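# Coil the black cable into a single-crossing loop

## Task

Arrange the black cable on the white board as one closed loop in which the cable crosses itself exactly once. The loop must use at least one third of the cable's length. The entire cable, the white plug and the black connector must all rest on the board. At the end, neither arm may be in contact with the cable, the plug or the connector.

## Robot and tools

Robot: two arms, left_arm (on the scene's +y side) and right_arm, each with a four-digit hand (index, middle, ring, thumb). The right hand is a right hand and the left hand is its mirror image. Calibrated bases in the scene frame: left_arm at (-0.023, +0.345, 0) m with quat_wxyz (+1.000, 0, 0, -0.005); right_arm at (+0.039, -0.335, 0) m with quat_wxyz (+1.000, 0, 0, -0.011). A camera stand sits behind the arms. Loose objects may occasionally get nudged by outside forces.

Frames: the scene frame has its origin at table height, halfway between the nominal bases, with +z up and +x out over the table. Arm names do not match image sides. Each arm's poses, velocities and targets are reported in that arm's own base frame. Fixed cameras and the table use the scene frame. Reported hand positions can be off by a few cm, more at long reach.

execute_actions(actions, cameras): actions is a list of actions, run in order. Each action lasts 0.5 s and holds up to 15 rows, one per 1/30 s step; if there are fewer rows, the last one repeats. Every row is one flat list of 48 numbers in [-1, 1] covering both arms, even when only one arm moves. Order: left dx, dy, dz, rx, ry, rz; the 16 left hand motors; left current_limit, speed; then the same 24 numbers for the right arm.

The first six numbers per arm are an offset, not a pose. They are measured in that arm's base axes from the arm's Hand target as it stood when the action began. Every row of an action uses that same starting point. Sending the same offset again in a later action moves the hand further. Scale: 1.0 = 0.6 m for dx, dy, dz and 180 degrees for rx, ry, rz. The rotation numbers form a single rotation vector about the Hand target position. A translation longer than 1.0 is scaled back along its direction.

The 16 hand numbers per arm are absolute goal angles, each mapped linearly between the hinge's stops. Order: index_mcp, index_abd, index_pip, index_dip, thumb_cmc, thumb_axl, thumb_mcp, thumb_ipl, middle_mcp, middle_abd, middle_pip, middle_dip, ring_mcp, ring_abd, ring_pip, ring_dip. Brackets give degrees at +1 and -1, then the straight value.
- Finger _mcp (-18, +128; +0.75): knuckle bend toward the palm as the number drops.
- _abd (-60, +60; +0.00): sideways swing away from the thumb.
- _pip (-29, +108; +0.58).
- _dip (-21, +117; +0.70).
- thumb_cmc (-20, +120; +0.71): moves the thumb from beside the palm to in front of it.
- thumb_axl (-27, +140; +0.68): twists the thumb about its own line.
- thumb_mcp (-69, +109; +0.23) and thumb_ipl (-77, +108; +0.17): thumb bends.
A 0 is a real goal, not 'no change'. To keep a hand as it is, resend its hand_goal, current_limit and speed. current_limit maps -1..+1 to 0..550 mA, never below 11 mA; low values may leave fingers unable to lift. speed sets goal travel at (speed+1)/2 of 8.5 rad/s. The starting values are +0.4 and -0.6, and the last values sent stay in effect.

cameras: a list of names (cam_head_left, cam_head_right, cam_high, each 896x504), ["all"], or []. An unknown name makes the call invalid. If cameras is omitted, an empty actions list returns all images and any other call returns none. An empty actions list also shows the full state.

zoom_image(camera, region): region is [x0, y0, x1, y1] in pixels of the newest image from that camera, at most 504 x 504. finished_scene(scene=1) ends the scene for good.

Hand geometry, in the hand point's axes: +z runs along the straight fingers, +y points out of the palm, and +x points across the palm away from the thumb on the right hand (toward the thumb on the left). The palm face is at y = -0.062. Straight fingertips end about 0.139 m beyond knuckles at z = -0.017. The index finger is 0.023 m to the thumb side; middle and ring are 0.023 and 0.068 m to the other side. Fingertips carry rubber caps. A rigid mast at the wrist (x +0.05..+0.10, z -0.16..-0.11, up to y +0.06; x sign flips on the left hand) can collide with things.

Results: end_effector_position (m) and quat_wxyz in the base frame; Hand target (the last command after clipping, and the origin for the next offsets); joint positions, velocities and torques; hand_goal, hand_measured, hand_current_ma and hand_state (moving/goal/blocked/overload); and motor temperatures. Quiet values may be omitted.

Motion: orientation commands are clipped to within 40 degrees of the current orientation. The arm sags, so the hand often stops short or low. Re-sending, even all zeros, asks for the target again; if a gap remains, add it as an offset. Tiny moves may not start. To stop pressing on something, command past the current hand position back the other way. Joint ranges (rad): waist ±2.880, shoulder 0 to 3.142, elbow 0 to 3.019, wrist pitch -1.693 to 1.571, wrist yaw ±1.571, wrist roll ±2.094.

Grip: a finger presses only while its goal lies past the object. A motor drawing 495 mA or more for a total of 5 s shuts down for 10 s. Motors that heat to 100 °C make the arm drop for 30–60 s, with a MOTOR HOT warning from 85 °C that may not always appear. The robot keeps the last command while you think.

Avoid: arm-on-arm contact or one hand gripping the other, hard hits on the table or fixed parts, releasing moving parts, dropping things from height, and leaving anything off the table.

Each tool is called after "Emit:" by a JSON object that holds its "fn" and its "kwargs".

## Session

Emit:
{"fn": "execute_actions", "kwargs": {"actions": []}}

Scene clock: 0.00 s.
left_arm: end_effector_position=(+0.4139, -0.2211, +0.3674) hand_goal=(+0.754, +0.000, +0.576, +0.696, +0.714, +0.678, +0.226, +0.168, +0.754, +0.000, +0.576, +0.696, +0.754, +0.000, +0.576, +0.696) hand_measured=(+0.754, +0.000, +0.576, +0.696, +0.714, +0.678, +0.226, +0.168, +0.754, +0.000, +0.576, +0.696, +0.754, +0.000, +0.576, +0.696) hand_current_ma=(+0, +0, +0, +0, +0, +0, +0, +0, +0, +0, +0, +0, +0, +0, +0, +0) hand_state=(goal, goal, goal, goal, goal, goal, goal, goal, goal, goal, goal, goal, goal, goal, goal, goal) hand_current_limit=0.40 hand_speed=-0.60 end_effector_quat_wxyz=(+0.447, +0.273, +0.624, +0.580) | right_arm: end_effector_position=(+0.6636, -0.1623, +0.3421) hand_goal=(+0.754, +0.000, +0.576, +0.696, +0.714, +0.678, +0.226, +0.168, +0.754, +0.000, +0.576, +0.696, +0.754, +0.000, +0.576, +0.696) hand_measured=(+0.754, +0.000, +0.576, +0.696, +0.714, +0.678, +0.226, +0.168, +0.754, +0.000, +0.576, +0.696, +0.754, +0.000, +0.576, +0.696) hand_current_ma=(+0, +0, +0, +0, +0, +0, +0, +0, +0, +0, +0, +0, +0, +0, +0, +0) hand_state=(goal, goal, goal, goal, goal, goal, goal, goal, goal, goal, goal, goal, goal, goal, goal, goal) hand_current_limit=0.40 hand_speed=-0.60 end_effector_quat_wxyz=(+0.164, +0.782, +0.302, +0.521)
Joint positions: left_arm=[-0.866 1.574 0.84 1.081 -1.356 0.096] | right_arm=[-0.188 1.491 1.219 -0.156 -0.228 0.794]
Joint velocities: within noise
Joint torques (N m): no reading
Motor temperatures (°C): left_arm=[28 27 26 28 24 25] | right_arm=[25 29 23 27 26 22]
Heat: left arm: hottest waist 28 °C; right arm: hottest shoulder 29 °C.
Hand target: left_arm +0.4153, -0.2228, +0.3768; +0.456, +0.263, +0.626, +0.576 | right_arm +0.6694, -0.1634, +0.3552; +0.170, +0.775, +0.301, +0.529

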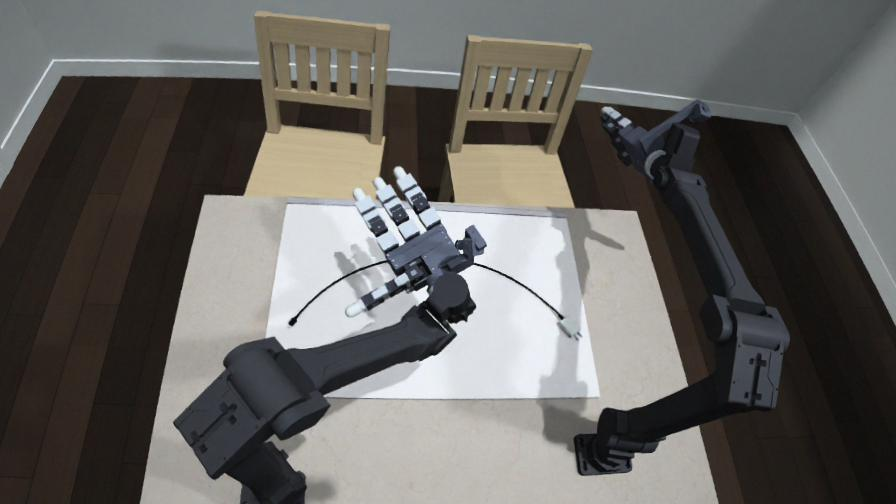

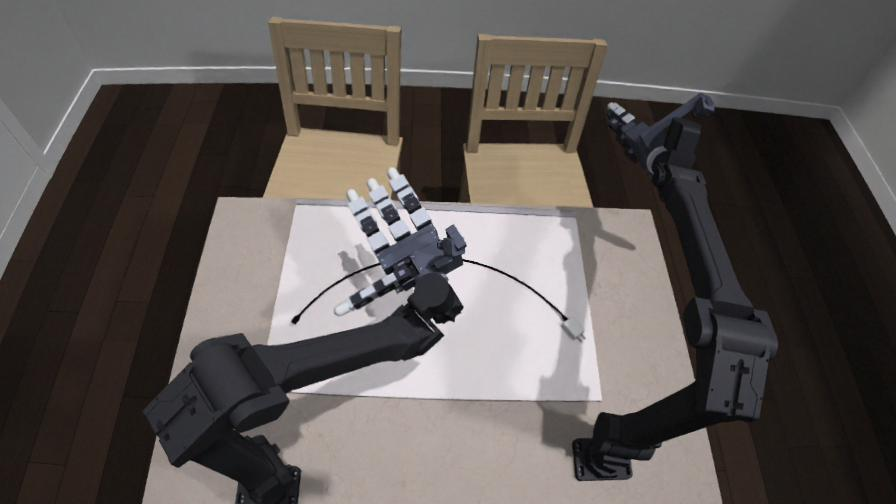

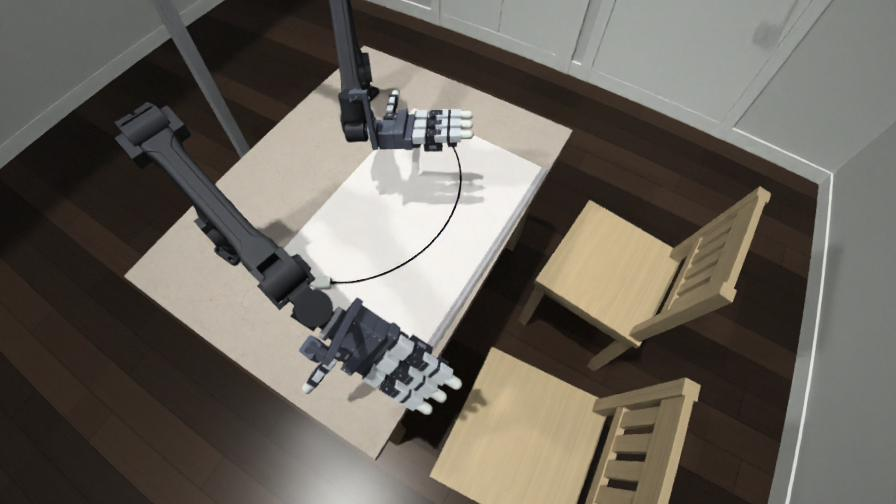

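Emit:
{"fn": "zoom_image", "kwargs": {"camera": "cam_head_left", "region": [480, 240, 640, 400]}}

Emit:
{"fn": "zoom_image", "kwargs": {"camera": "cam_head_left", "region": [250, 200, 450, 400]}}

Emit:
{"fn": "zoom_image", "kwargs": {"camera": "cam_high", "region": [250, 60, 600, 360]}}

Scaled by 3.150 from the camera's 896x504 image, which has a finer 1280x720 frame.

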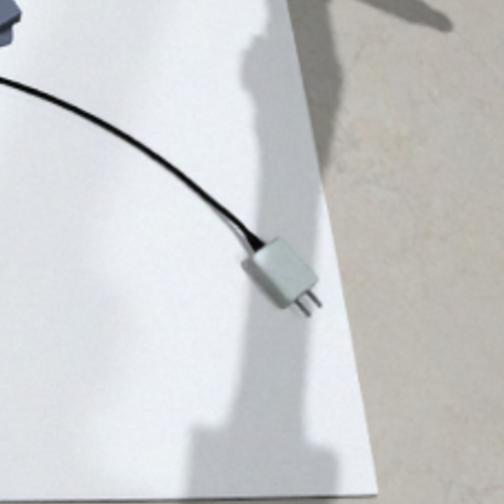

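Scaled by 2.520 from the camera's 896x504 image, which has a finer 1280x720 frame.

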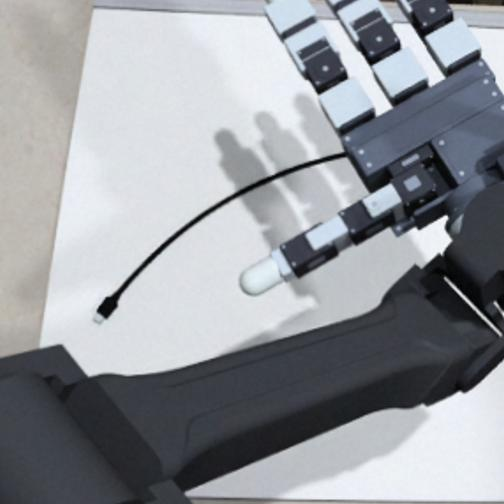

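Scaled by 1.440 from the camera's 896x504 image, which has a finer 1280x720 frame.

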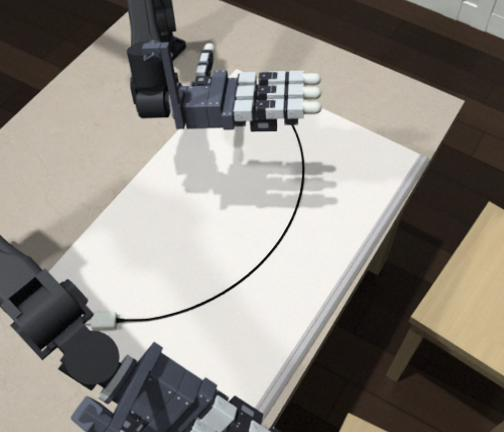

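Emit:
{"fn": "execute_actions", "kwargs": {"actions": [[[-0.0167,0.0833,0,0,0,0,0.754,0,0.576,0.696,0.714,0.678,0.226,0.168,0.754,0,0.576,0.696,0.754,0,0.576,0.696,0.4,-0.6,-0.113,0.087,-0.035,-0.0632,0.0536,0.0896,0.754,0.133,0.576,0.696,0.714,0.678,0.226,0.168,0.754,-0.133,0.576,0.696,-0.07,0,-0.3,0.26,0.4,-0.6]],[[-0.0167,0.0833,0,0,0,0,0.754,0,0.576,0.696,0.714,0.678,0.226,0.168,0.754,0,0.576,0.696,0.754,0,0.576,0.696,0.4,-0.6,-0.113,0.087,-0.035,-0.0632,0.0536,0.0896,0.754,0.133,0.576,0.696,0.714,0.678,0.226,0.168,0.754,-0.133,0.576,0.696,-0.07,0,-0.3,0.26,0.4,-0.6]],[[-0.0167,0.0833,0,0,0,0,0.754,0,0.576,0.696,0.714,0.678,0.226,0.168,0.754,0,0.576,0.696,0.754,0,0.576,0.696,0.4,-0.6,-0.113,0.087,-0.035,-0.0632,0.0536,0.0896,0.754,0.133,0.576,0.696,0.714,0.678,0.226,0.168,0.754,-0.133,0.576,0.696,-0.07,0,-0.3,0.26,0.4,-0.6]]], "cameras": ["all"]}}

Scene clock: 407.13 s.
left_arm: end_effector_position=(+0.3863, -0.0780, +0.3748) hand_goal=(+0.754, +0.000, +0.576, +0.696, +0.714, +0.678, +0.226, +0.168, +0.754, +0.000, +0.576, +0.696, +0.754, +0.000, +0.576, +0.696) hand_measured=(+0.764, +0.000, +0.576, +0.696, +0.722, +0.678, +0.226, +0.168, +0.762, +0.000, +0.576, +0.696, +0.762, +0.000, +0.576, +0.696) hand_current_ma=(+47, +0, +3, +0, +40, -4, -1, -2, +39, +0, +3, +0, +42, +0, +3, +0) hand_state=(goal, goal, goal, goal, goal, goal, goal, goal, goal, goal, goal, goal, goal, goal, goal, goal) hand_current_limit=0.40 hand_speed=-0.60 end_effector_quat_wxyz=(+0.455, +0.267, +0.624, +0.577) | right_arm: end_effector_position=(+0.4569, -0.0098, +0.2770) hand_goal=(+0.754, +0.134, +0.576, +0.696, +0.714, +0.678, +0.226, +0.168, +0.754, -0.132, +0.576, +0.696, -0.070, +0.000, -0.300, +0.260) hand_measured=(+0.760, +0.134, +0.576, +0.696, +0.718, +0.678, +0.224, +0.168, +0.758, -0.128, +0.576, +0.696, -0.052, +0.000, -0.296, +0.262) hand_current_ma=(+10, +0, +1, +0, +6, -1, -3, +0, +7, +7, +1, +0, +48, +0, +7, +4) hand_state=(goal, goal, goal, goal, goal, goal, goal, goal, goal, goal, goal, goal, goal, goal, goal, goal) hand_current_limit=0.40 hand_speed=-0.60 end_effector_quat_wxyz=(+0.070, +0.620, +0.744, +0.240)
Joint positions: left_arm=[-0.644 1.218 0.545 0.862 -1.135 -0.091] | right_arm=[-0.144 1.074 0.991 -1.098 -0.331 -0.259]
Joint torques (N m): left_arm=[1.32 -6.53 7.47 1.55 0.36 -0.03] | right_arm=[-0.09 -6.89 12.6 1.11 -0.31 -0.21]
Motor temperatures (°C): left_arm=[27 30 34 26 23 22] | right_arm=[24 32 41 25 23 20]
Heat: left arm: hottest elbow 34 °C; right arm: hottest elbow 41 °C.
Hand target: left_arm +0.3852, -0.0729, +0.3767; +0.456, +0.263, +0.626, +0.576 | right_arm +0.4660, -0.0068, +0.2922; +0.077, +0.609, +0.751, +0.242
Off the commanded pose: left_arm 0.006 m, 1 deg | right_arm 0.018 m, 2 deg.

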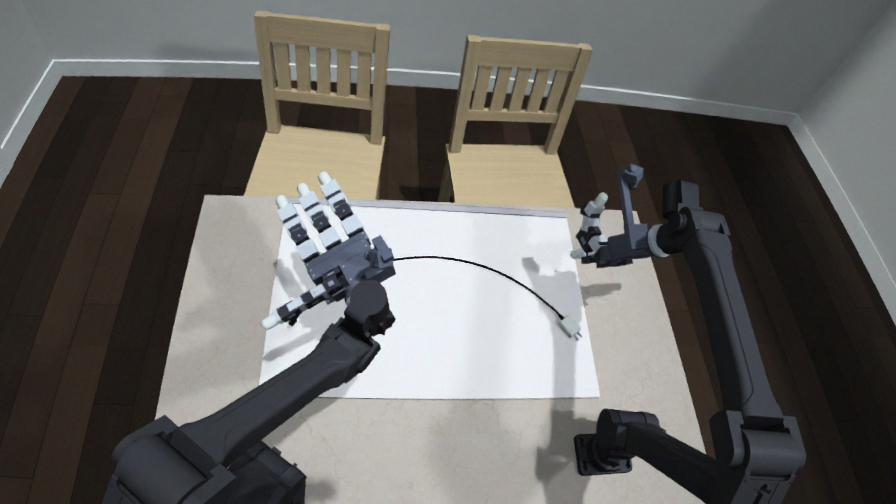

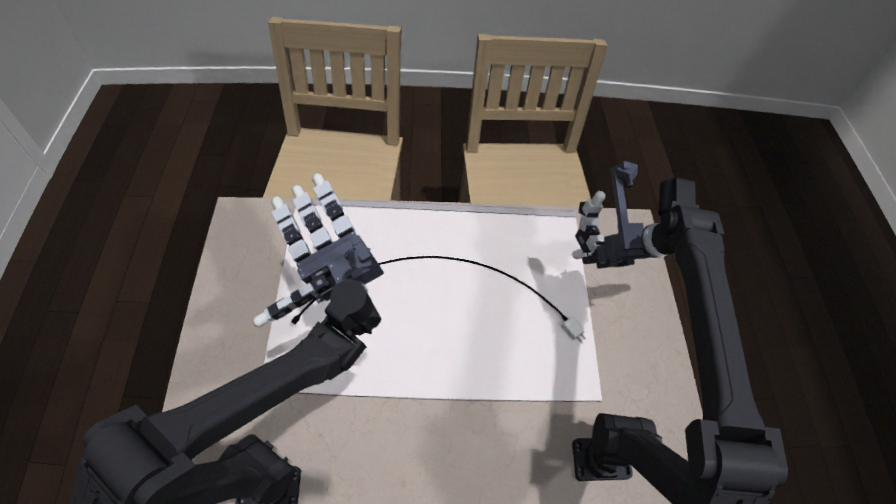

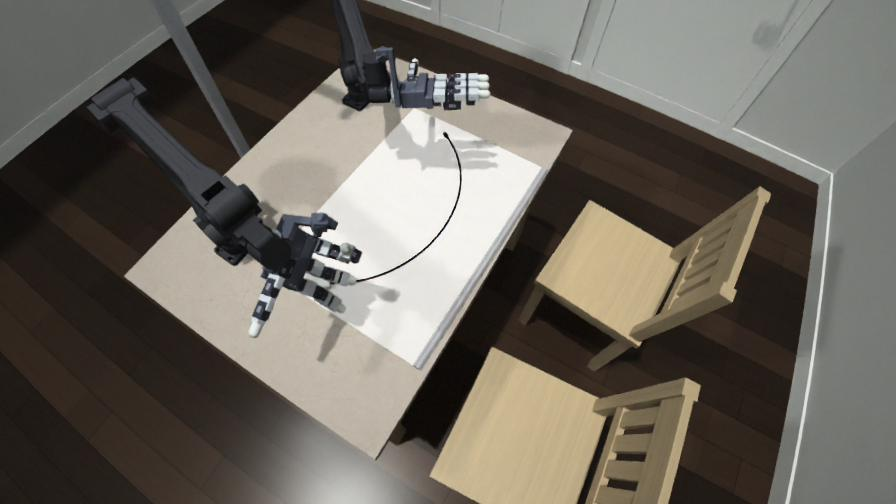

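Emit:
{"fn": "execute_actions", "kwargs": {"actions": [[[-0.0167,0.0833,0,0,0,0,0.754,0,0.576,0.696,0.714,0.678,0.226,0.168,0.754,0,0.576,0.696,0.754,0,0.576,0.696,0.4,-0.6,-0.113,0.087,-0.035,-0.0632,0.0536,0.0896,0.754,0.133,0.576,0.696,0.714,0.678,0.226,0.168,0.754,-0.133,0.576,0.696,-0.07,0,-0.3,0.26,0.4,-0.6]],[[0,0,0,0,0,0,0.754,0,0.576,0.696,0.714,0.678,0.226,0.168,0.754,0,0.576,0.696,0.754,0,0.576,0.696,0.4,-0.6,-0.113,0.087,-0.035,-0.0632,0.0536,0.0896,0.754,0.133,0.576,0.696,0.714,0.678,0.226,0.168,0.754,-0.133,0.576,0.696,-0.07,0,-0.3,0.26,0.4,-0.6]],[[0,0,0,0,0,0,0.754,0,0.576,0.696,0.714,0.678,0.226,0.168,0.754,0,0.576,0.696,0.754,0,0.576,0.696,0.4,-0.6,0,0,-0.05,0,0,0,0.754,0.133,0.576,0.696,0.714,0.678,0.226,0.168,0.754,-0.133,0.576,0.696,-0.07,0,-0.3,0.26,0.4,-0.6]]], "cameras": ["all"]}}

Scene clock: 416.27 s.
left_arm: end_effector_position=(+0.3765, -0.0285, +0.3751) hand_goal=(+0.754, +0.000, +0.576, +0.696, +0.714, +0.678, +0.226, +0.168, +0.754, +0.000, +0.576, +0.696, +0.754, +0.000, +0.576, +0.696) hand_measured=(+0.764, +0.000, +0.576, +0.696, +0.722, +0.678, +0.226, +0.168, +0.762, +0.000, +0.576, +0.696, +0.762, +0.000, +0.576, +0.696) hand_current_ma=(+48, +0, +3, +0, +40, -4, +0, -2, +39, +0, +3, +0, +42, +0, +3, +0) hand_state=(goal, goal, goal, goal, goal, goal, goal, goal, goal, goal, goal, goal, goal, goal, goal, goal) hand_current_limit=0.40 hand_speed=-0.60 end_effector_quat_wxyz=(+0.456, +0.268, +0.623, +0.576) | right_arm: end_effector_position=(+0.3288, +0.0934, +0.2217) hand_goal=(+0.754, +0.134, +0.576, +0.696, +0.714, +0.678, +0.226, +0.168, +0.754, -0.132, +0.576, +0.696, -0.070, +0.000, -0.300, +0.260) hand_measured=(+0.754, +0.134, +0.576, +0.696, +0.716, +0.678, +0.224, +0.168, +0.754, -0.130, +0.576, +0.696, -0.056, +0.000, -0.296, +0.262) hand_current_ma=(+1, +0, +1, +0, +2, -1, -5, +0, +0, +4, +1, +0, +35, +0, +7, +4) hand_state=(goal, goal, goal, goal, goal, goal, goal, goal, goal, goal, goal, goal, goal, goal, goal, goal) hand_current_limit=0.40 hand_speed=-0.60 end_effector_quat_wxyz=(-0.003, +0.392, +0.920, -0.001)
Joint positions: left_arm=[-0.528 1.089 0.466 0.773 -1.018 -0.135] | right_arm=[0.2 1.007 0.962 -1.532 -0.002 -0.566]
Joint torques (N m): left_arm=[1.55 -5.01 7.9 1.7 0.32 -0.05] | right_arm=[0.15 -5.3 8.7 1.1 0.04 -0.09]
Heat: left arm: hottest elbow 34 °C; right arm: hottest elbow 43 °C.
Hand target: left_arm +0.3752, -0.0230, +0.3767; +0.456, +0.263, +0.626, +0.576 | right_arm +0.3304, +0.0976, +0.2202; +0.000, +0.383, +0.924, +0.000
Off the commanded pose: left_arm 0.006 m, 1 deg | right_arm 0.005 m, 1 deg.

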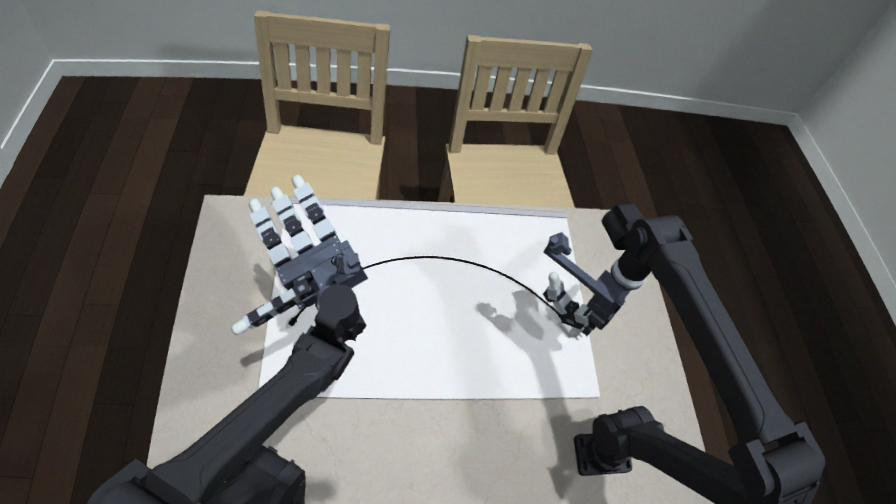

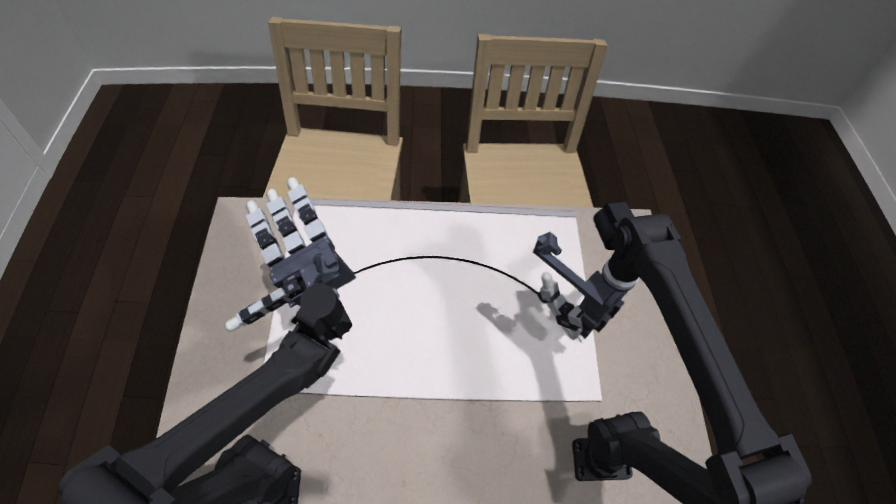

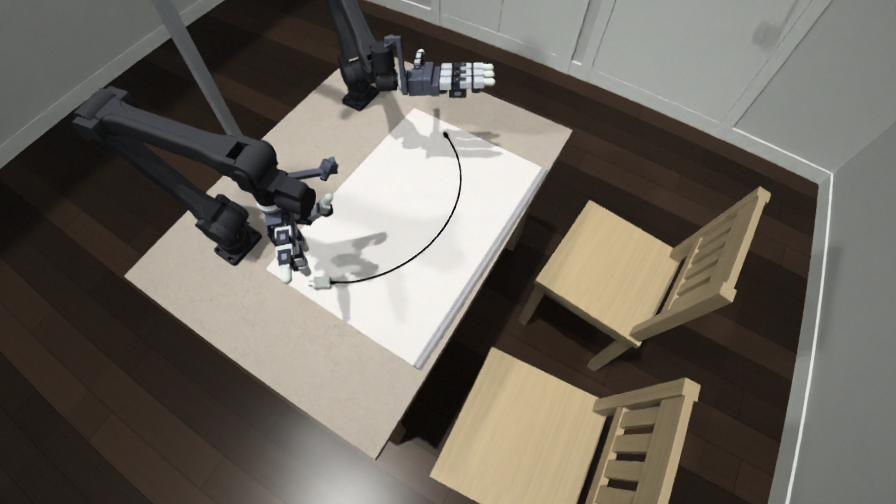

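Emit:
{"fn": "zoom_image", "kwargs": {"camera": "cam_high", "region": [220, 130, 400, 330]}}

Emit:
{"fn": "zoom_image", "kwargs": {"camera": "cam_head_left", "region": [520, 200, 680, 380]}}

Scaled by 2.520 from the camera's 896x504 image, which has a finer 1280x720 frame.

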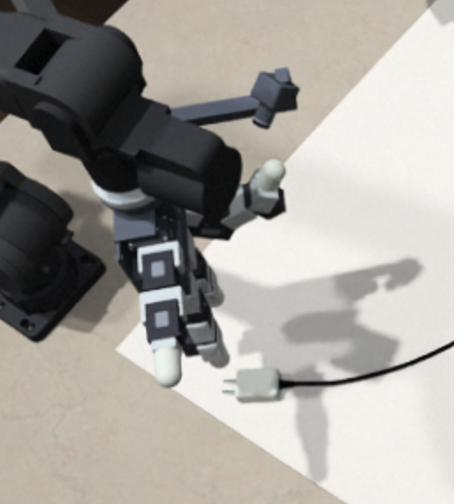

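Scaled by 2.800 from the camera's 896x504 image, which has a finer 1280x720 frame.

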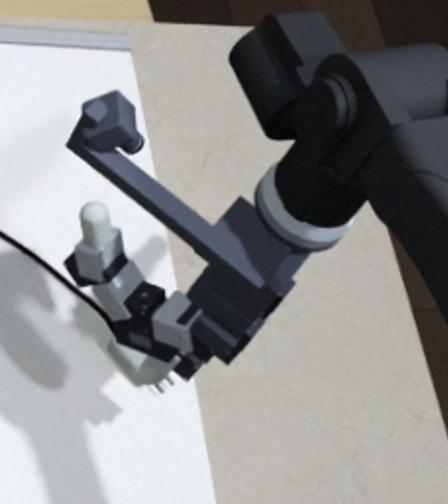

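Emit:
{"fn": "execute_actions", "kwargs": {"actions": [[[0,0,0,0,0,0,0.754,0,0.576,0.696,0.714,0.678,0.226,0.168,0.754,0,0.576,0.696,0.754,0,0.576,0.696,0.4,-0.6,0,0,-0.083,0,0,0,0.754,0.133,0.576,0.696,0.714,0.678,0.226,0.168,0.754,-0.133,0.576,0.696,-0.07,0,-0.3,0.26,0.4,-0.6]]], "cameras": ["cam_high","cam_head_left"]}}

Emit:
{"fn": "zoom_image", "kwargs": {"camera": "cam_high", "region": [240, 190, 390, 310]}}

Emit:
{"fn": "zoom_image", "kwargs": {"camera": "cam_head_left", "region": [520, 260, 640, 360]}}

Scene clock: 431.43 s.
left_arm: end_effector_position=(+0.3765, -0.0285, +0.3751) hand_goal=(+0.754, +0.000, +0.576, +0.696, +0.714, +0.678, +0.226, +0.168, +0.754, +0.000, +0.576, +0.696, +0.754, +0.000, +0.576, +0.696) hand_measured=(+0.764, +0.000, +0.576, +0.696, +0.722, +0.678, +0.226, +0.168, +0.762, +0.000, +0.576, +0.696, +0.762, +0.000, +0.576, +0.696) hand_current_ma=(+48, +0, +3, +0, +40, -4, +0, -2, +39, +0, +3, +0, +42, +0, +3, +0) hand_state=(goal, goal, goal, goal, goal, goal, goal, goal, goal, goal, goal, goal, goal, goal, goal, goal) hand_current_limit=0.40 hand_speed=-0.60 end_effector_quat_wxyz=(+0.456, +0.268, +0.623, +0.576) | right_arm: end_effector_position=(+0.3272, +0.0930, +0.1703) hand_goal=(+0.754, +0.134, +0.576, +0.696, +0.714, +0.678, +0.226, +0.168, +0.754, -0.132, +0.576, +0.696, -0.070, +0.000, -0.300, +0.260) hand_measured=(+0.754, +0.134, +0.576, +0.696, +0.716, +0.678, +0.224, +0.168, +0.754, -0.130, +0.576, +0.696, -0.056, +0.000, -0.296, +0.262) hand_current_ma=(+0, +0, +1, +0, +2, -1, -5, +0, +0, +4, +1, +0, +35, +0, +7, +4) hand_state=(goal, goal, goal, goal, goal, goal, goal, goal, goal, goal, goal, goal, goal, goal, goal, goal) hand_current_limit=0.40 hand_speed=-0.60 end_effector_quat_wxyz=(-0.004, +0.392, +0.920, -0.002)
Joint positions: left_arm=[-0.528 1.089 0.466 0.773 -1.018 -0.135] | right_arm=[0.2 1.021 0.836 -1.394 -0.002 -0.566]
Joint torques (N m): left_arm=[1.49 -5.07 7.9 1.72 0.32 -0.04] | right_arm=[0.03 -5.07 8.95 1.02 0.04 -0.09]
Heat: left arm: hottest elbow 34 °C; right arm: hottest elbow 40 °C.
Hand target: left_arm +0.3752, -0.0230, +0.3767; +0.456, +0.263, +0.626, +0.576 | right_arm +0.3304, +0.0976, +0.1704; +0.000, +0.383, +0.924, +0.000
Off the commanded pose: left_arm 0.006 m, 1 deg | right_arm 0.006 m, 1 deg.
Images, in order (width x height): cam_head_left 896x504, cam_high 896x504.

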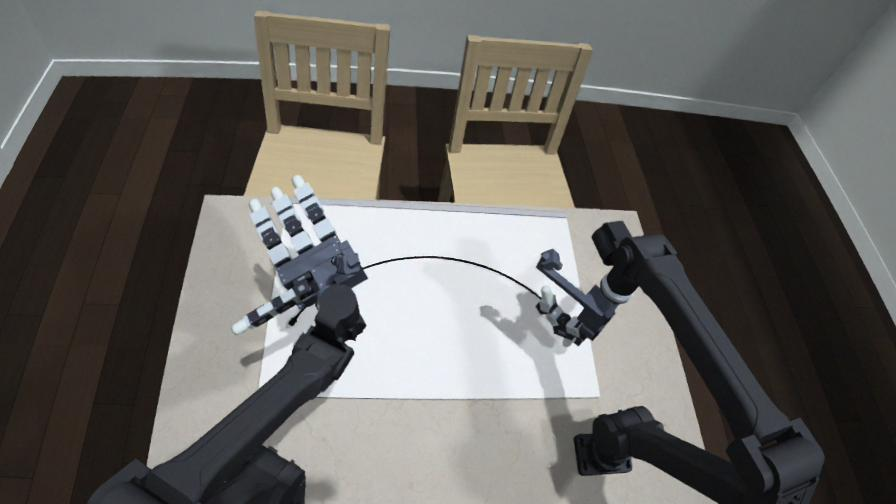

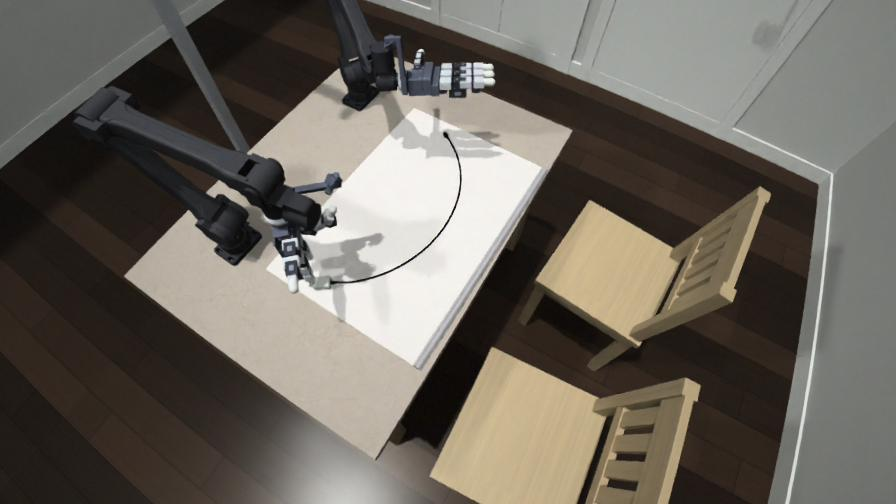

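Scaled by 3.360 from the camera's 896x504 image, which has a finer 1280x720 frame.

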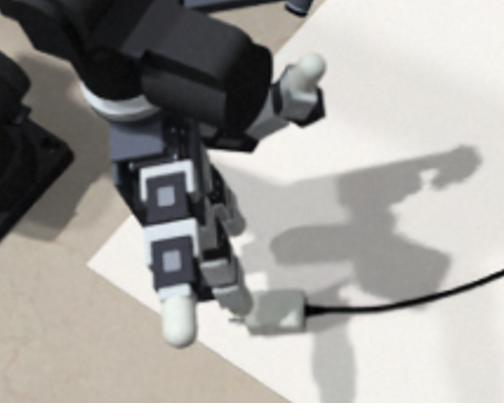

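Scaled by 4.200 from the camera's 896x504 image, which has a finer 1280x720 frame.

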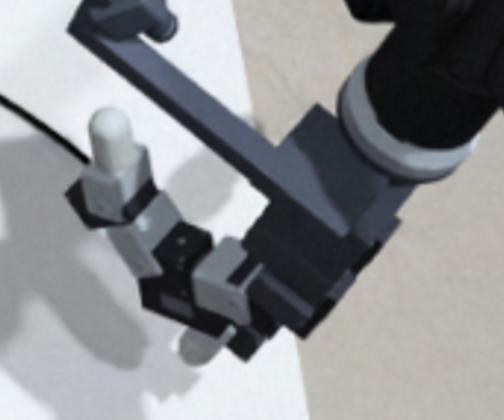

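Emit:
{"fn": "execute_actions", "kwargs": {"actions": [[[0,0,0,0,0,0,0.754,0,0.576,0.696,0.714,0.678,0.226,0.168,0.754,0,0.576,0.696,0.754,0,0.576,0.696,0.4,-0.6,0.047,0.023,0,0,0,0,0.754,0.133,0.576,0.696,0.714,0.678,0.226,0.168,0.754,-0.133,0.576,0.696,-0.07,0,-0.3,0.26,0.4,-0.6]]], "cameras": ["cam_high","cam_head_left", "cam_head_right"]}}

Emit:
{"fn": "zoom_image", "kwargs": {"camera": "cam_high", "region": [260, 210, 380, 310]}}

Emit:
{"fn": "zoom_image", "kwargs": {"camera": "cam_head_left", "region": [520, 260, 640, 360]}}

Emit:
{"fn": "zoom_image", "kwargs": {"camera": "cam_head_right", "region": [520, 260, 640, 360]}}

Scene clock: 465.70 s.
left_arm: end_effector_position=(+0.3765, -0.0285, +0.3751) hand_goal=(+0.754, +0.000, +0.576, +0.696, +0.714, +0.678, +0.226, +0.168, +0.754, +0.000, +0.576, +0.696, +0.754, +0.000, +0.576, +0.696) hand_measured=(+0.764, +0.000, +0.576, +0.696, +0.722, +0.678, +0.226, +0.168, +0.762, +0.000, +0.576, +0.696, +0.762, +0.000, +0.576, +0.696) hand_current_ma=(+48, +0, +3, +0, +40, -4, +0, -2, +39, +0, +3, +0, +42, +0, +3, +0) hand_state=(goal, goal, goal, goal, goal, goal, goal, goal, goal, goal, goal, goal, goal, goal, goal, goal) hand_current_limit=0.40 hand_speed=-0.60 end_effector_quat_wxyz=(+0.456, +0.268, +0.623, +0.576) | right_arm: end_effector_position=(+0.3406, +0.1053, +0.1528) hand_goal=(+0.754, +0.134, +0.576, +0.696, +0.714, +0.678, +0.226, +0.168, +0.754, -0.132, +0.576, +0.696, -0.070, +0.000, -0.300, +0.260) hand_measured=(+0.754, +0.130, +0.578, +0.696, +0.716, +0.678, +0.224, +0.168, +0.754, -0.130, +0.576, +0.696, -0.056, +0.000, -0.296, +0.262) hand_current_ma=(+1, -5, +3, +1, +2, -1, -6, +0, +0, +4, +1, +0, +35, +0, +7, +4) hand_state=(goal, goal, goal, goal, goal, goal, goal, goal, goal, goal, goal, goal, goal, goal, goal, goal) hand_current_limit=0.40 hand_speed=-0.60 end_effector_quat_wxyz=(-0.019, +0.380, +0.925, -0.013)
Joint positions: left_arm=[-0.528 1.089 0.466 0.773 -1.018 -0.135] | right_arm=[0.228 1.108 0.854 -1.364 -0.001 -0.563]
Joint torques (N m): left_arm=[1.49 -5.07 7.9 1.72 0.32 -0.05] | right_arm=[-0.09 -6.24 11.67 0.94 -0.05 0.17]
Heat: left arm: hottest elbow 34 °C; right arm: hottest elbow 40 °C.
Hand target: left_arm +0.3752, -0.0230, +0.3767; +0.456, +0.263, +0.626, +0.576 | right_arm +0.3585, +0.1114, +0.1704; +0.000, +0.383, +0.924, +0.000
Off the commanded pose: left_arm 0.006 m, 1 deg | right_arm 0.026 m, 3 deg.

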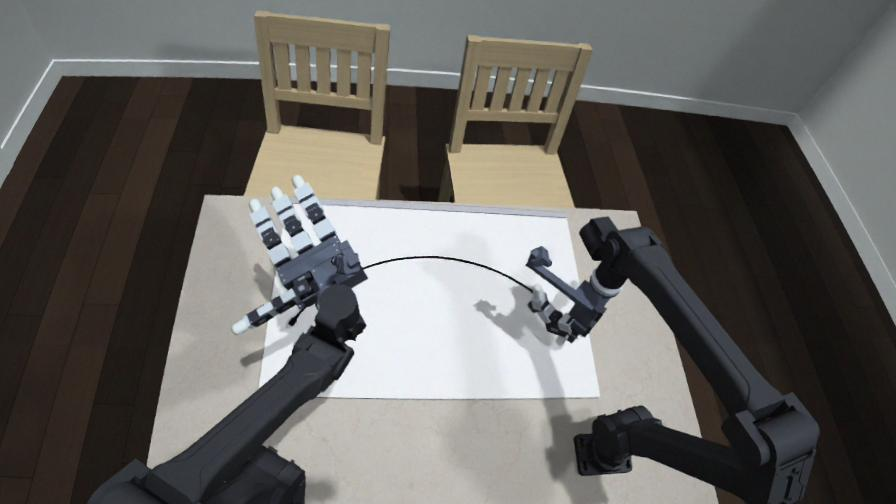

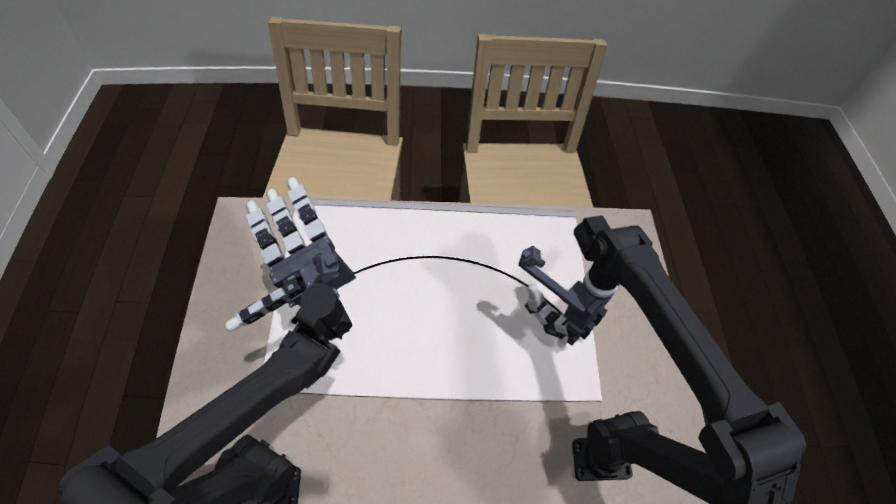

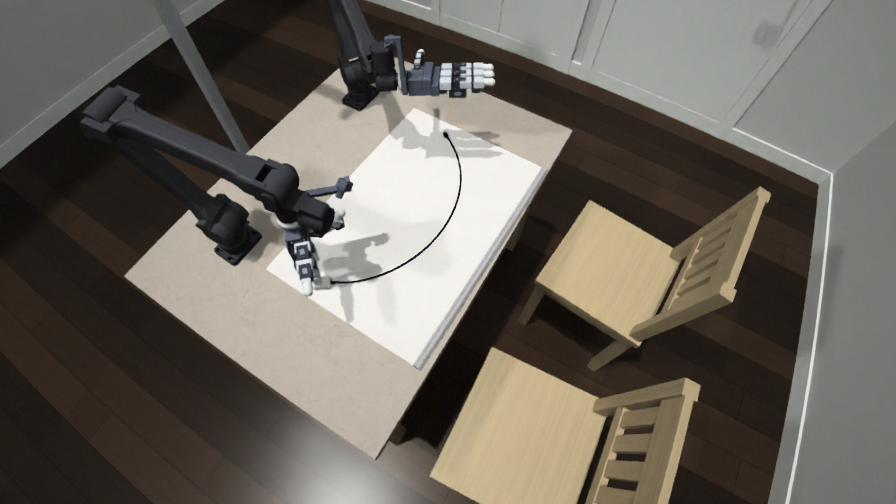

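Scaled by 4.200 from the camera's 896x504 image, which has a finer 1280x720 frame.

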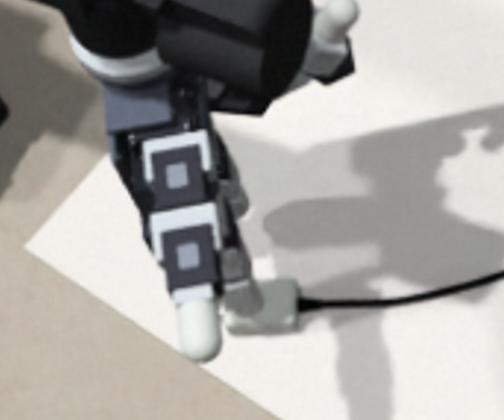

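Scaled by 4.200 from the camera's 896x504 image, which has a finer 1280x720 frame.

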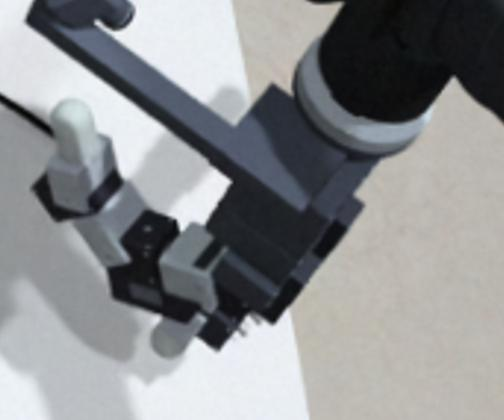

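Scaled by 4.200 from the camera's 896x504 image, which has a finer 1280x720 frame.

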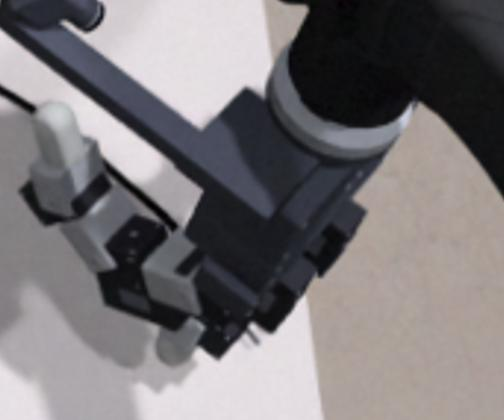

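Emit:
{"fn": "execute_actions", "kwargs": {"actions": [[[0,0,0,0,0,0,0.754,0,0.576,0.696,0.714,0.678,0.226,0.168,0.754,0,0.576,0.696,0.754,0,0.576,0.696,0.4,-0.6,0,0,0.017,0,0,0,0.754,0.133,0.576,0.696,0.714,0.678,0.226,0.168,0.754,-0.133,0.576,0.696,-0.07,0,-0.3,0.26,0.4,-0.6]]], "cameras": ["cam_high","cam_head_left"]}}

Emit:
{"fn": "zoom_image", "kwargs": {"camera": "cam_high", "region": [260, 210, 380, 310]}}

Emit:
{"fn": "zoom_image", "kwargs": {"camera": "cam_head_left", "region": [520, 260, 640, 360]}}

Scene clock: 477.33 s.
left_arm: end_effector_position=(+0.3765, -0.0285, +0.3751) hand_goal=(+0.754, +0.000, +0.576, +0.696, +0.714, +0.678, +0.226, +0.168, +0.754, +0.000, +0.576, +0.696, +0.754, +0.000, +0.576, +0.696) hand_measured=(+0.764, +0.000, +0.576, +0.696, +0.722, +0.678, +0.226, +0.168, +0.762, +0.000, +0.576, +0.696, +0.762, +0.000, +0.576, +0.696) hand_current_ma=(+48, +0, +3, +0, +40, -4, +0, -2, +39, +0, +3, +0, +42, +0, +3, +0) hand_state=(goal, goal, goal, goal, goal, goal, goal, goal, goal, goal, goal, goal, goal, goal, goal, goal) hand_current_limit=0.40 hand_speed=-0.60 end_effector_quat_wxyz=(+0.456, +0.268, +0.623, +0.576) | right_arm: end_effector_position=(+0.3461, +0.1066, +0.1618) hand_goal=(+0.754, +0.134, +0.576, +0.696, +0.714, +0.678, +0.226, +0.168, +0.754, -0.132, +0.576, +0.696, -0.070, +0.000, -0.300, +0.260) hand_measured=(+0.754, +0.130, +0.578, +0.696, +0.716, +0.678, +0.224, +0.168, +0.754, -0.130, +0.576, +0.696, -0.056, +0.000, -0.296, +0.262) hand_current_ma=(+1, -5, +3, +1, +2, -1, -6, +0, +0, +4, +1, +0, +35, +0, +7, +4) hand_state=(goal, goal, goal, goal, goal, goal, goal, goal, goal, goal, goal, goal, goal, goal, goal, goal) hand_current_limit=0.40 hand_speed=-0.60 end_effector_quat_wxyz=(-0.013, +0.380, +0.925, -0.009)
Joint positions: left_arm=[-0.528 1.089 0.466 0.773 -1.018 -0.135] | right_arm=[0.228 1.108 0.876 -1.371 -0.001 -0.563]
Joint torques (N m): left_arm=[1.49 -5.01 7.9 1.7 0.32 -0.04] | right_arm=[-0.09 -6.95 11.92 0.2 -0.04 0.16]
Heat: left arm: hottest elbow 34 °C; right arm: hottest elbow 39 °C.
Hand target: left_arm +0.3752, -0.0230, +0.3767; +0.456, +0.263, +0.626, +0.576 | right_arm +0.3586, +0.1114, +0.1806; +0.000, +0.383, +0.924, +0.000
Off the commanded pose: left_arm 0.006 m, 1 deg | right_arm 0.023 m, 2 deg.
Images, in order (width x height): cam_head_left 896x504, cam_high 896x504.

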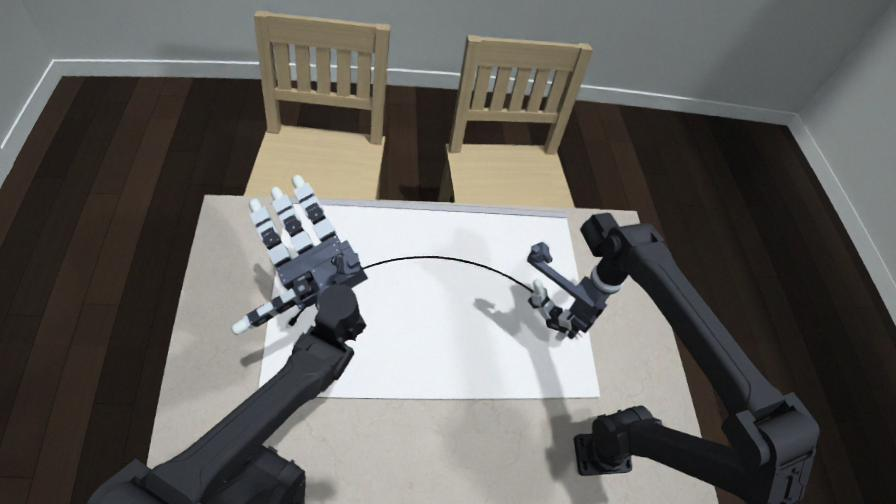

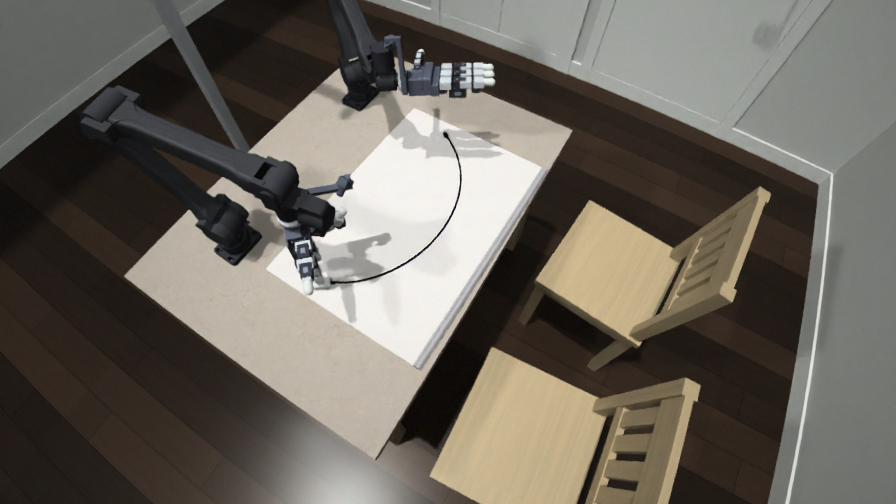

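Scaled by 4.200 from the camera's 896x504 image, which has a finer 1280x720 frame.

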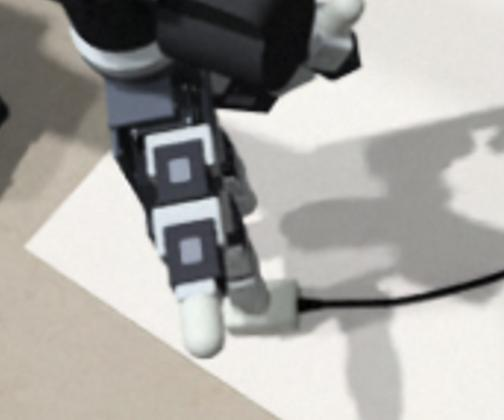

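Scaled by 4.200 from the camera's 896x504 image, which has a finer 1280x720 frame.

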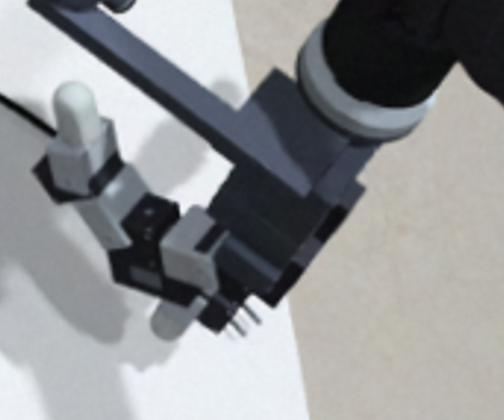

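Emit:
{"fn": "execute_actions", "kwargs": {"actions": [[[0,0,0,0,0,0,0.754,0,0.576,0.696,0.714,0.678,0.226,0.168,0.754,0,0.576,0.696,0.754,0,0.576,0.696,0.4,-0.6,0.0143,0.0067,-0.015,0,0,0,0.754,0.133,0.576,0.696,0.714,0.678,0.226,0.168,0.754,-0.133,0.576,0.696,-0.07,0,-0.3,0.26,0.4,-0.6]]], "cameras": ["cam_high","cam_head_left"]}}

Emit:
{"fn": "zoom_image", "kwargs": {"camera": "cam_high", "region": [260, 210, 380, 310]}}

Emit:
{"fn": "zoom_image", "kwargs": {"camera": "cam_head_left", "region": [520, 260, 640, 360]}}

Scene clock: 491.43 s.
left_arm: end_effector_position=(+0.3765, -0.0285, +0.3751) hand_goal=(+0.754, +0.000, +0.576, +0.696, +0.714, +0.678, +0.226, +0.168, +0.754, +0.000, +0.576, +0.696, +0.754, +0.000, +0.576, +0.696) hand_measured=(+0.764, +0.000, +0.576, +0.696, +0.722, +0.678, +0.226, +0.168, +0.762, +0.000, +0.576, +0.696, +0.762, +0.000, +0.576, +0.696) hand_current_ma=(+48, +0, +3, +0, +40, -4, +0, -2, +39, +0, +3, +0, +42, +0, +3, +0) hand_state=(goal, goal, goal, goal, goal, goal, goal, goal, goal, goal, goal, goal, goal, goal, goal, goal) hand_current_limit=0.40 hand_speed=-0.60 end_effector_quat_wxyz=(+0.456, +0.268, +0.623, +0.576) | right_arm: end_effector_position=(+0.3486, +0.1086, +0.1547) hand_goal=(+0.754, +0.134, +0.576, +0.696, +0.714, +0.678, +0.226, +0.168, +0.754, -0.132, +0.576, +0.696, -0.070, +0.000, -0.300, +0.260) hand_measured=(+0.754, +0.130, +0.578, +0.696, +0.716, +0.678, +0.224, +0.168, +0.754, -0.130, +0.576, +0.696, -0.056, +0.000, -0.296, +0.262) hand_current_ma=(+1, -5, +3, +1, +2, -1, -6, +0, +0, +4, +1, +0, +35, +0, +7, +4) hand_state=(goal, goal, goal, goal, goal, goal, goal, goal, goal, goal, goal, goal, goal, goal, goal, goal) hand_current_limit=0.40 hand_speed=-0.60 end_effector_quat_wxyz=(-0.019, +0.380, +0.925, -0.013)
Joint positions: left_arm=[-0.528 1.089 0.466 0.773 -1.018 -0.135] | right_arm=[0.232 1.131 0.876 -1.361 -0.001 -0.558]
Joint torques (N m): left_arm=[1.49 -5.01 7.9 1.72 0.32 -0.04] | right_arm=[0.09 -6.59 11.79 0.98 -0.06 0.19]
Heat: left arm: hottest elbow 34 °C; right arm: hottest elbow 40 °C.
Hand target: left_arm +0.3752, -0.0230, +0.3767; +0.456, +0.263, +0.626, +0.576 | right_arm +0.3671, +0.1155, +0.1715; +0.000, +0.383, +0.924, +0.000
Off the commanded pose: left_arm 0.006 m, 1 deg | right_arm 0.026 m, 3 deg.
Images, in order (width x height): cam_head_left 896x504, cam_high 896x504.

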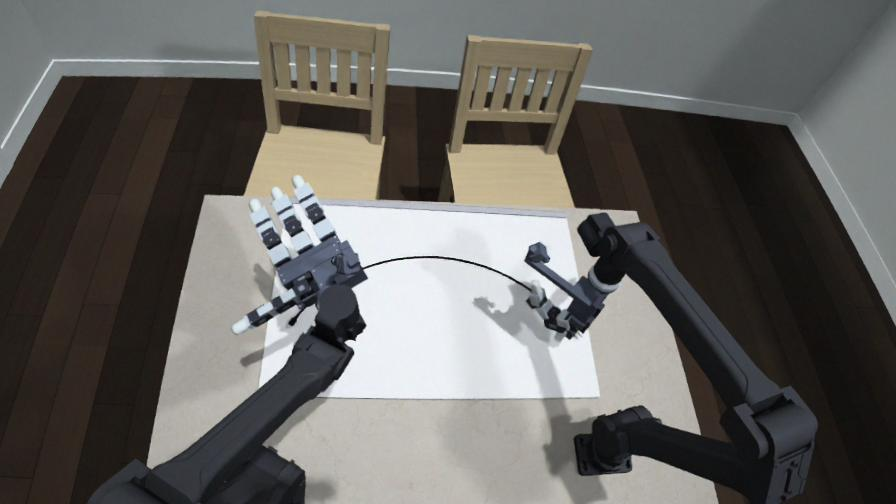

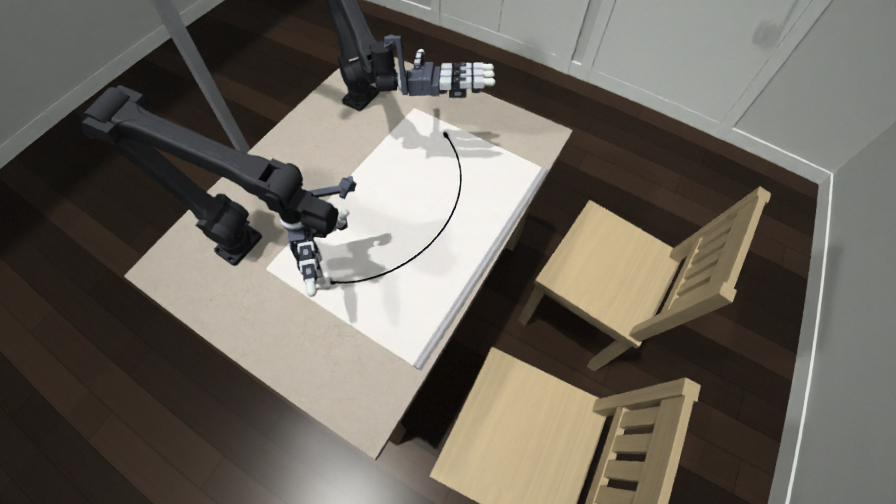

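Scaled by 4.200 from the camera's 896x504 image, which has a finer 1280x720 frame.

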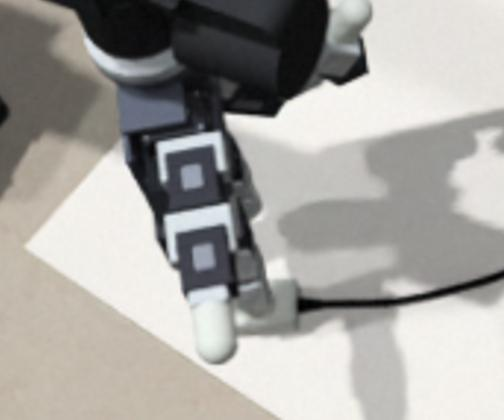

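Scaled by 4.200 from the camera's 896x504 image, which has a finer 1280x720 frame.

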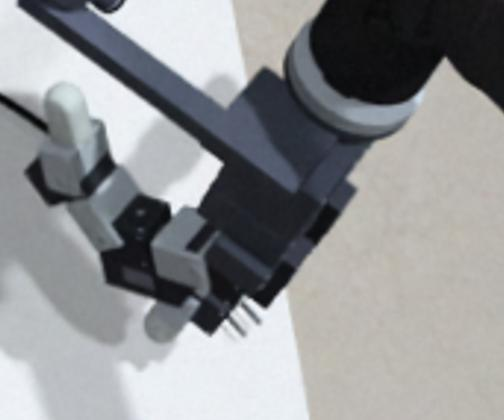

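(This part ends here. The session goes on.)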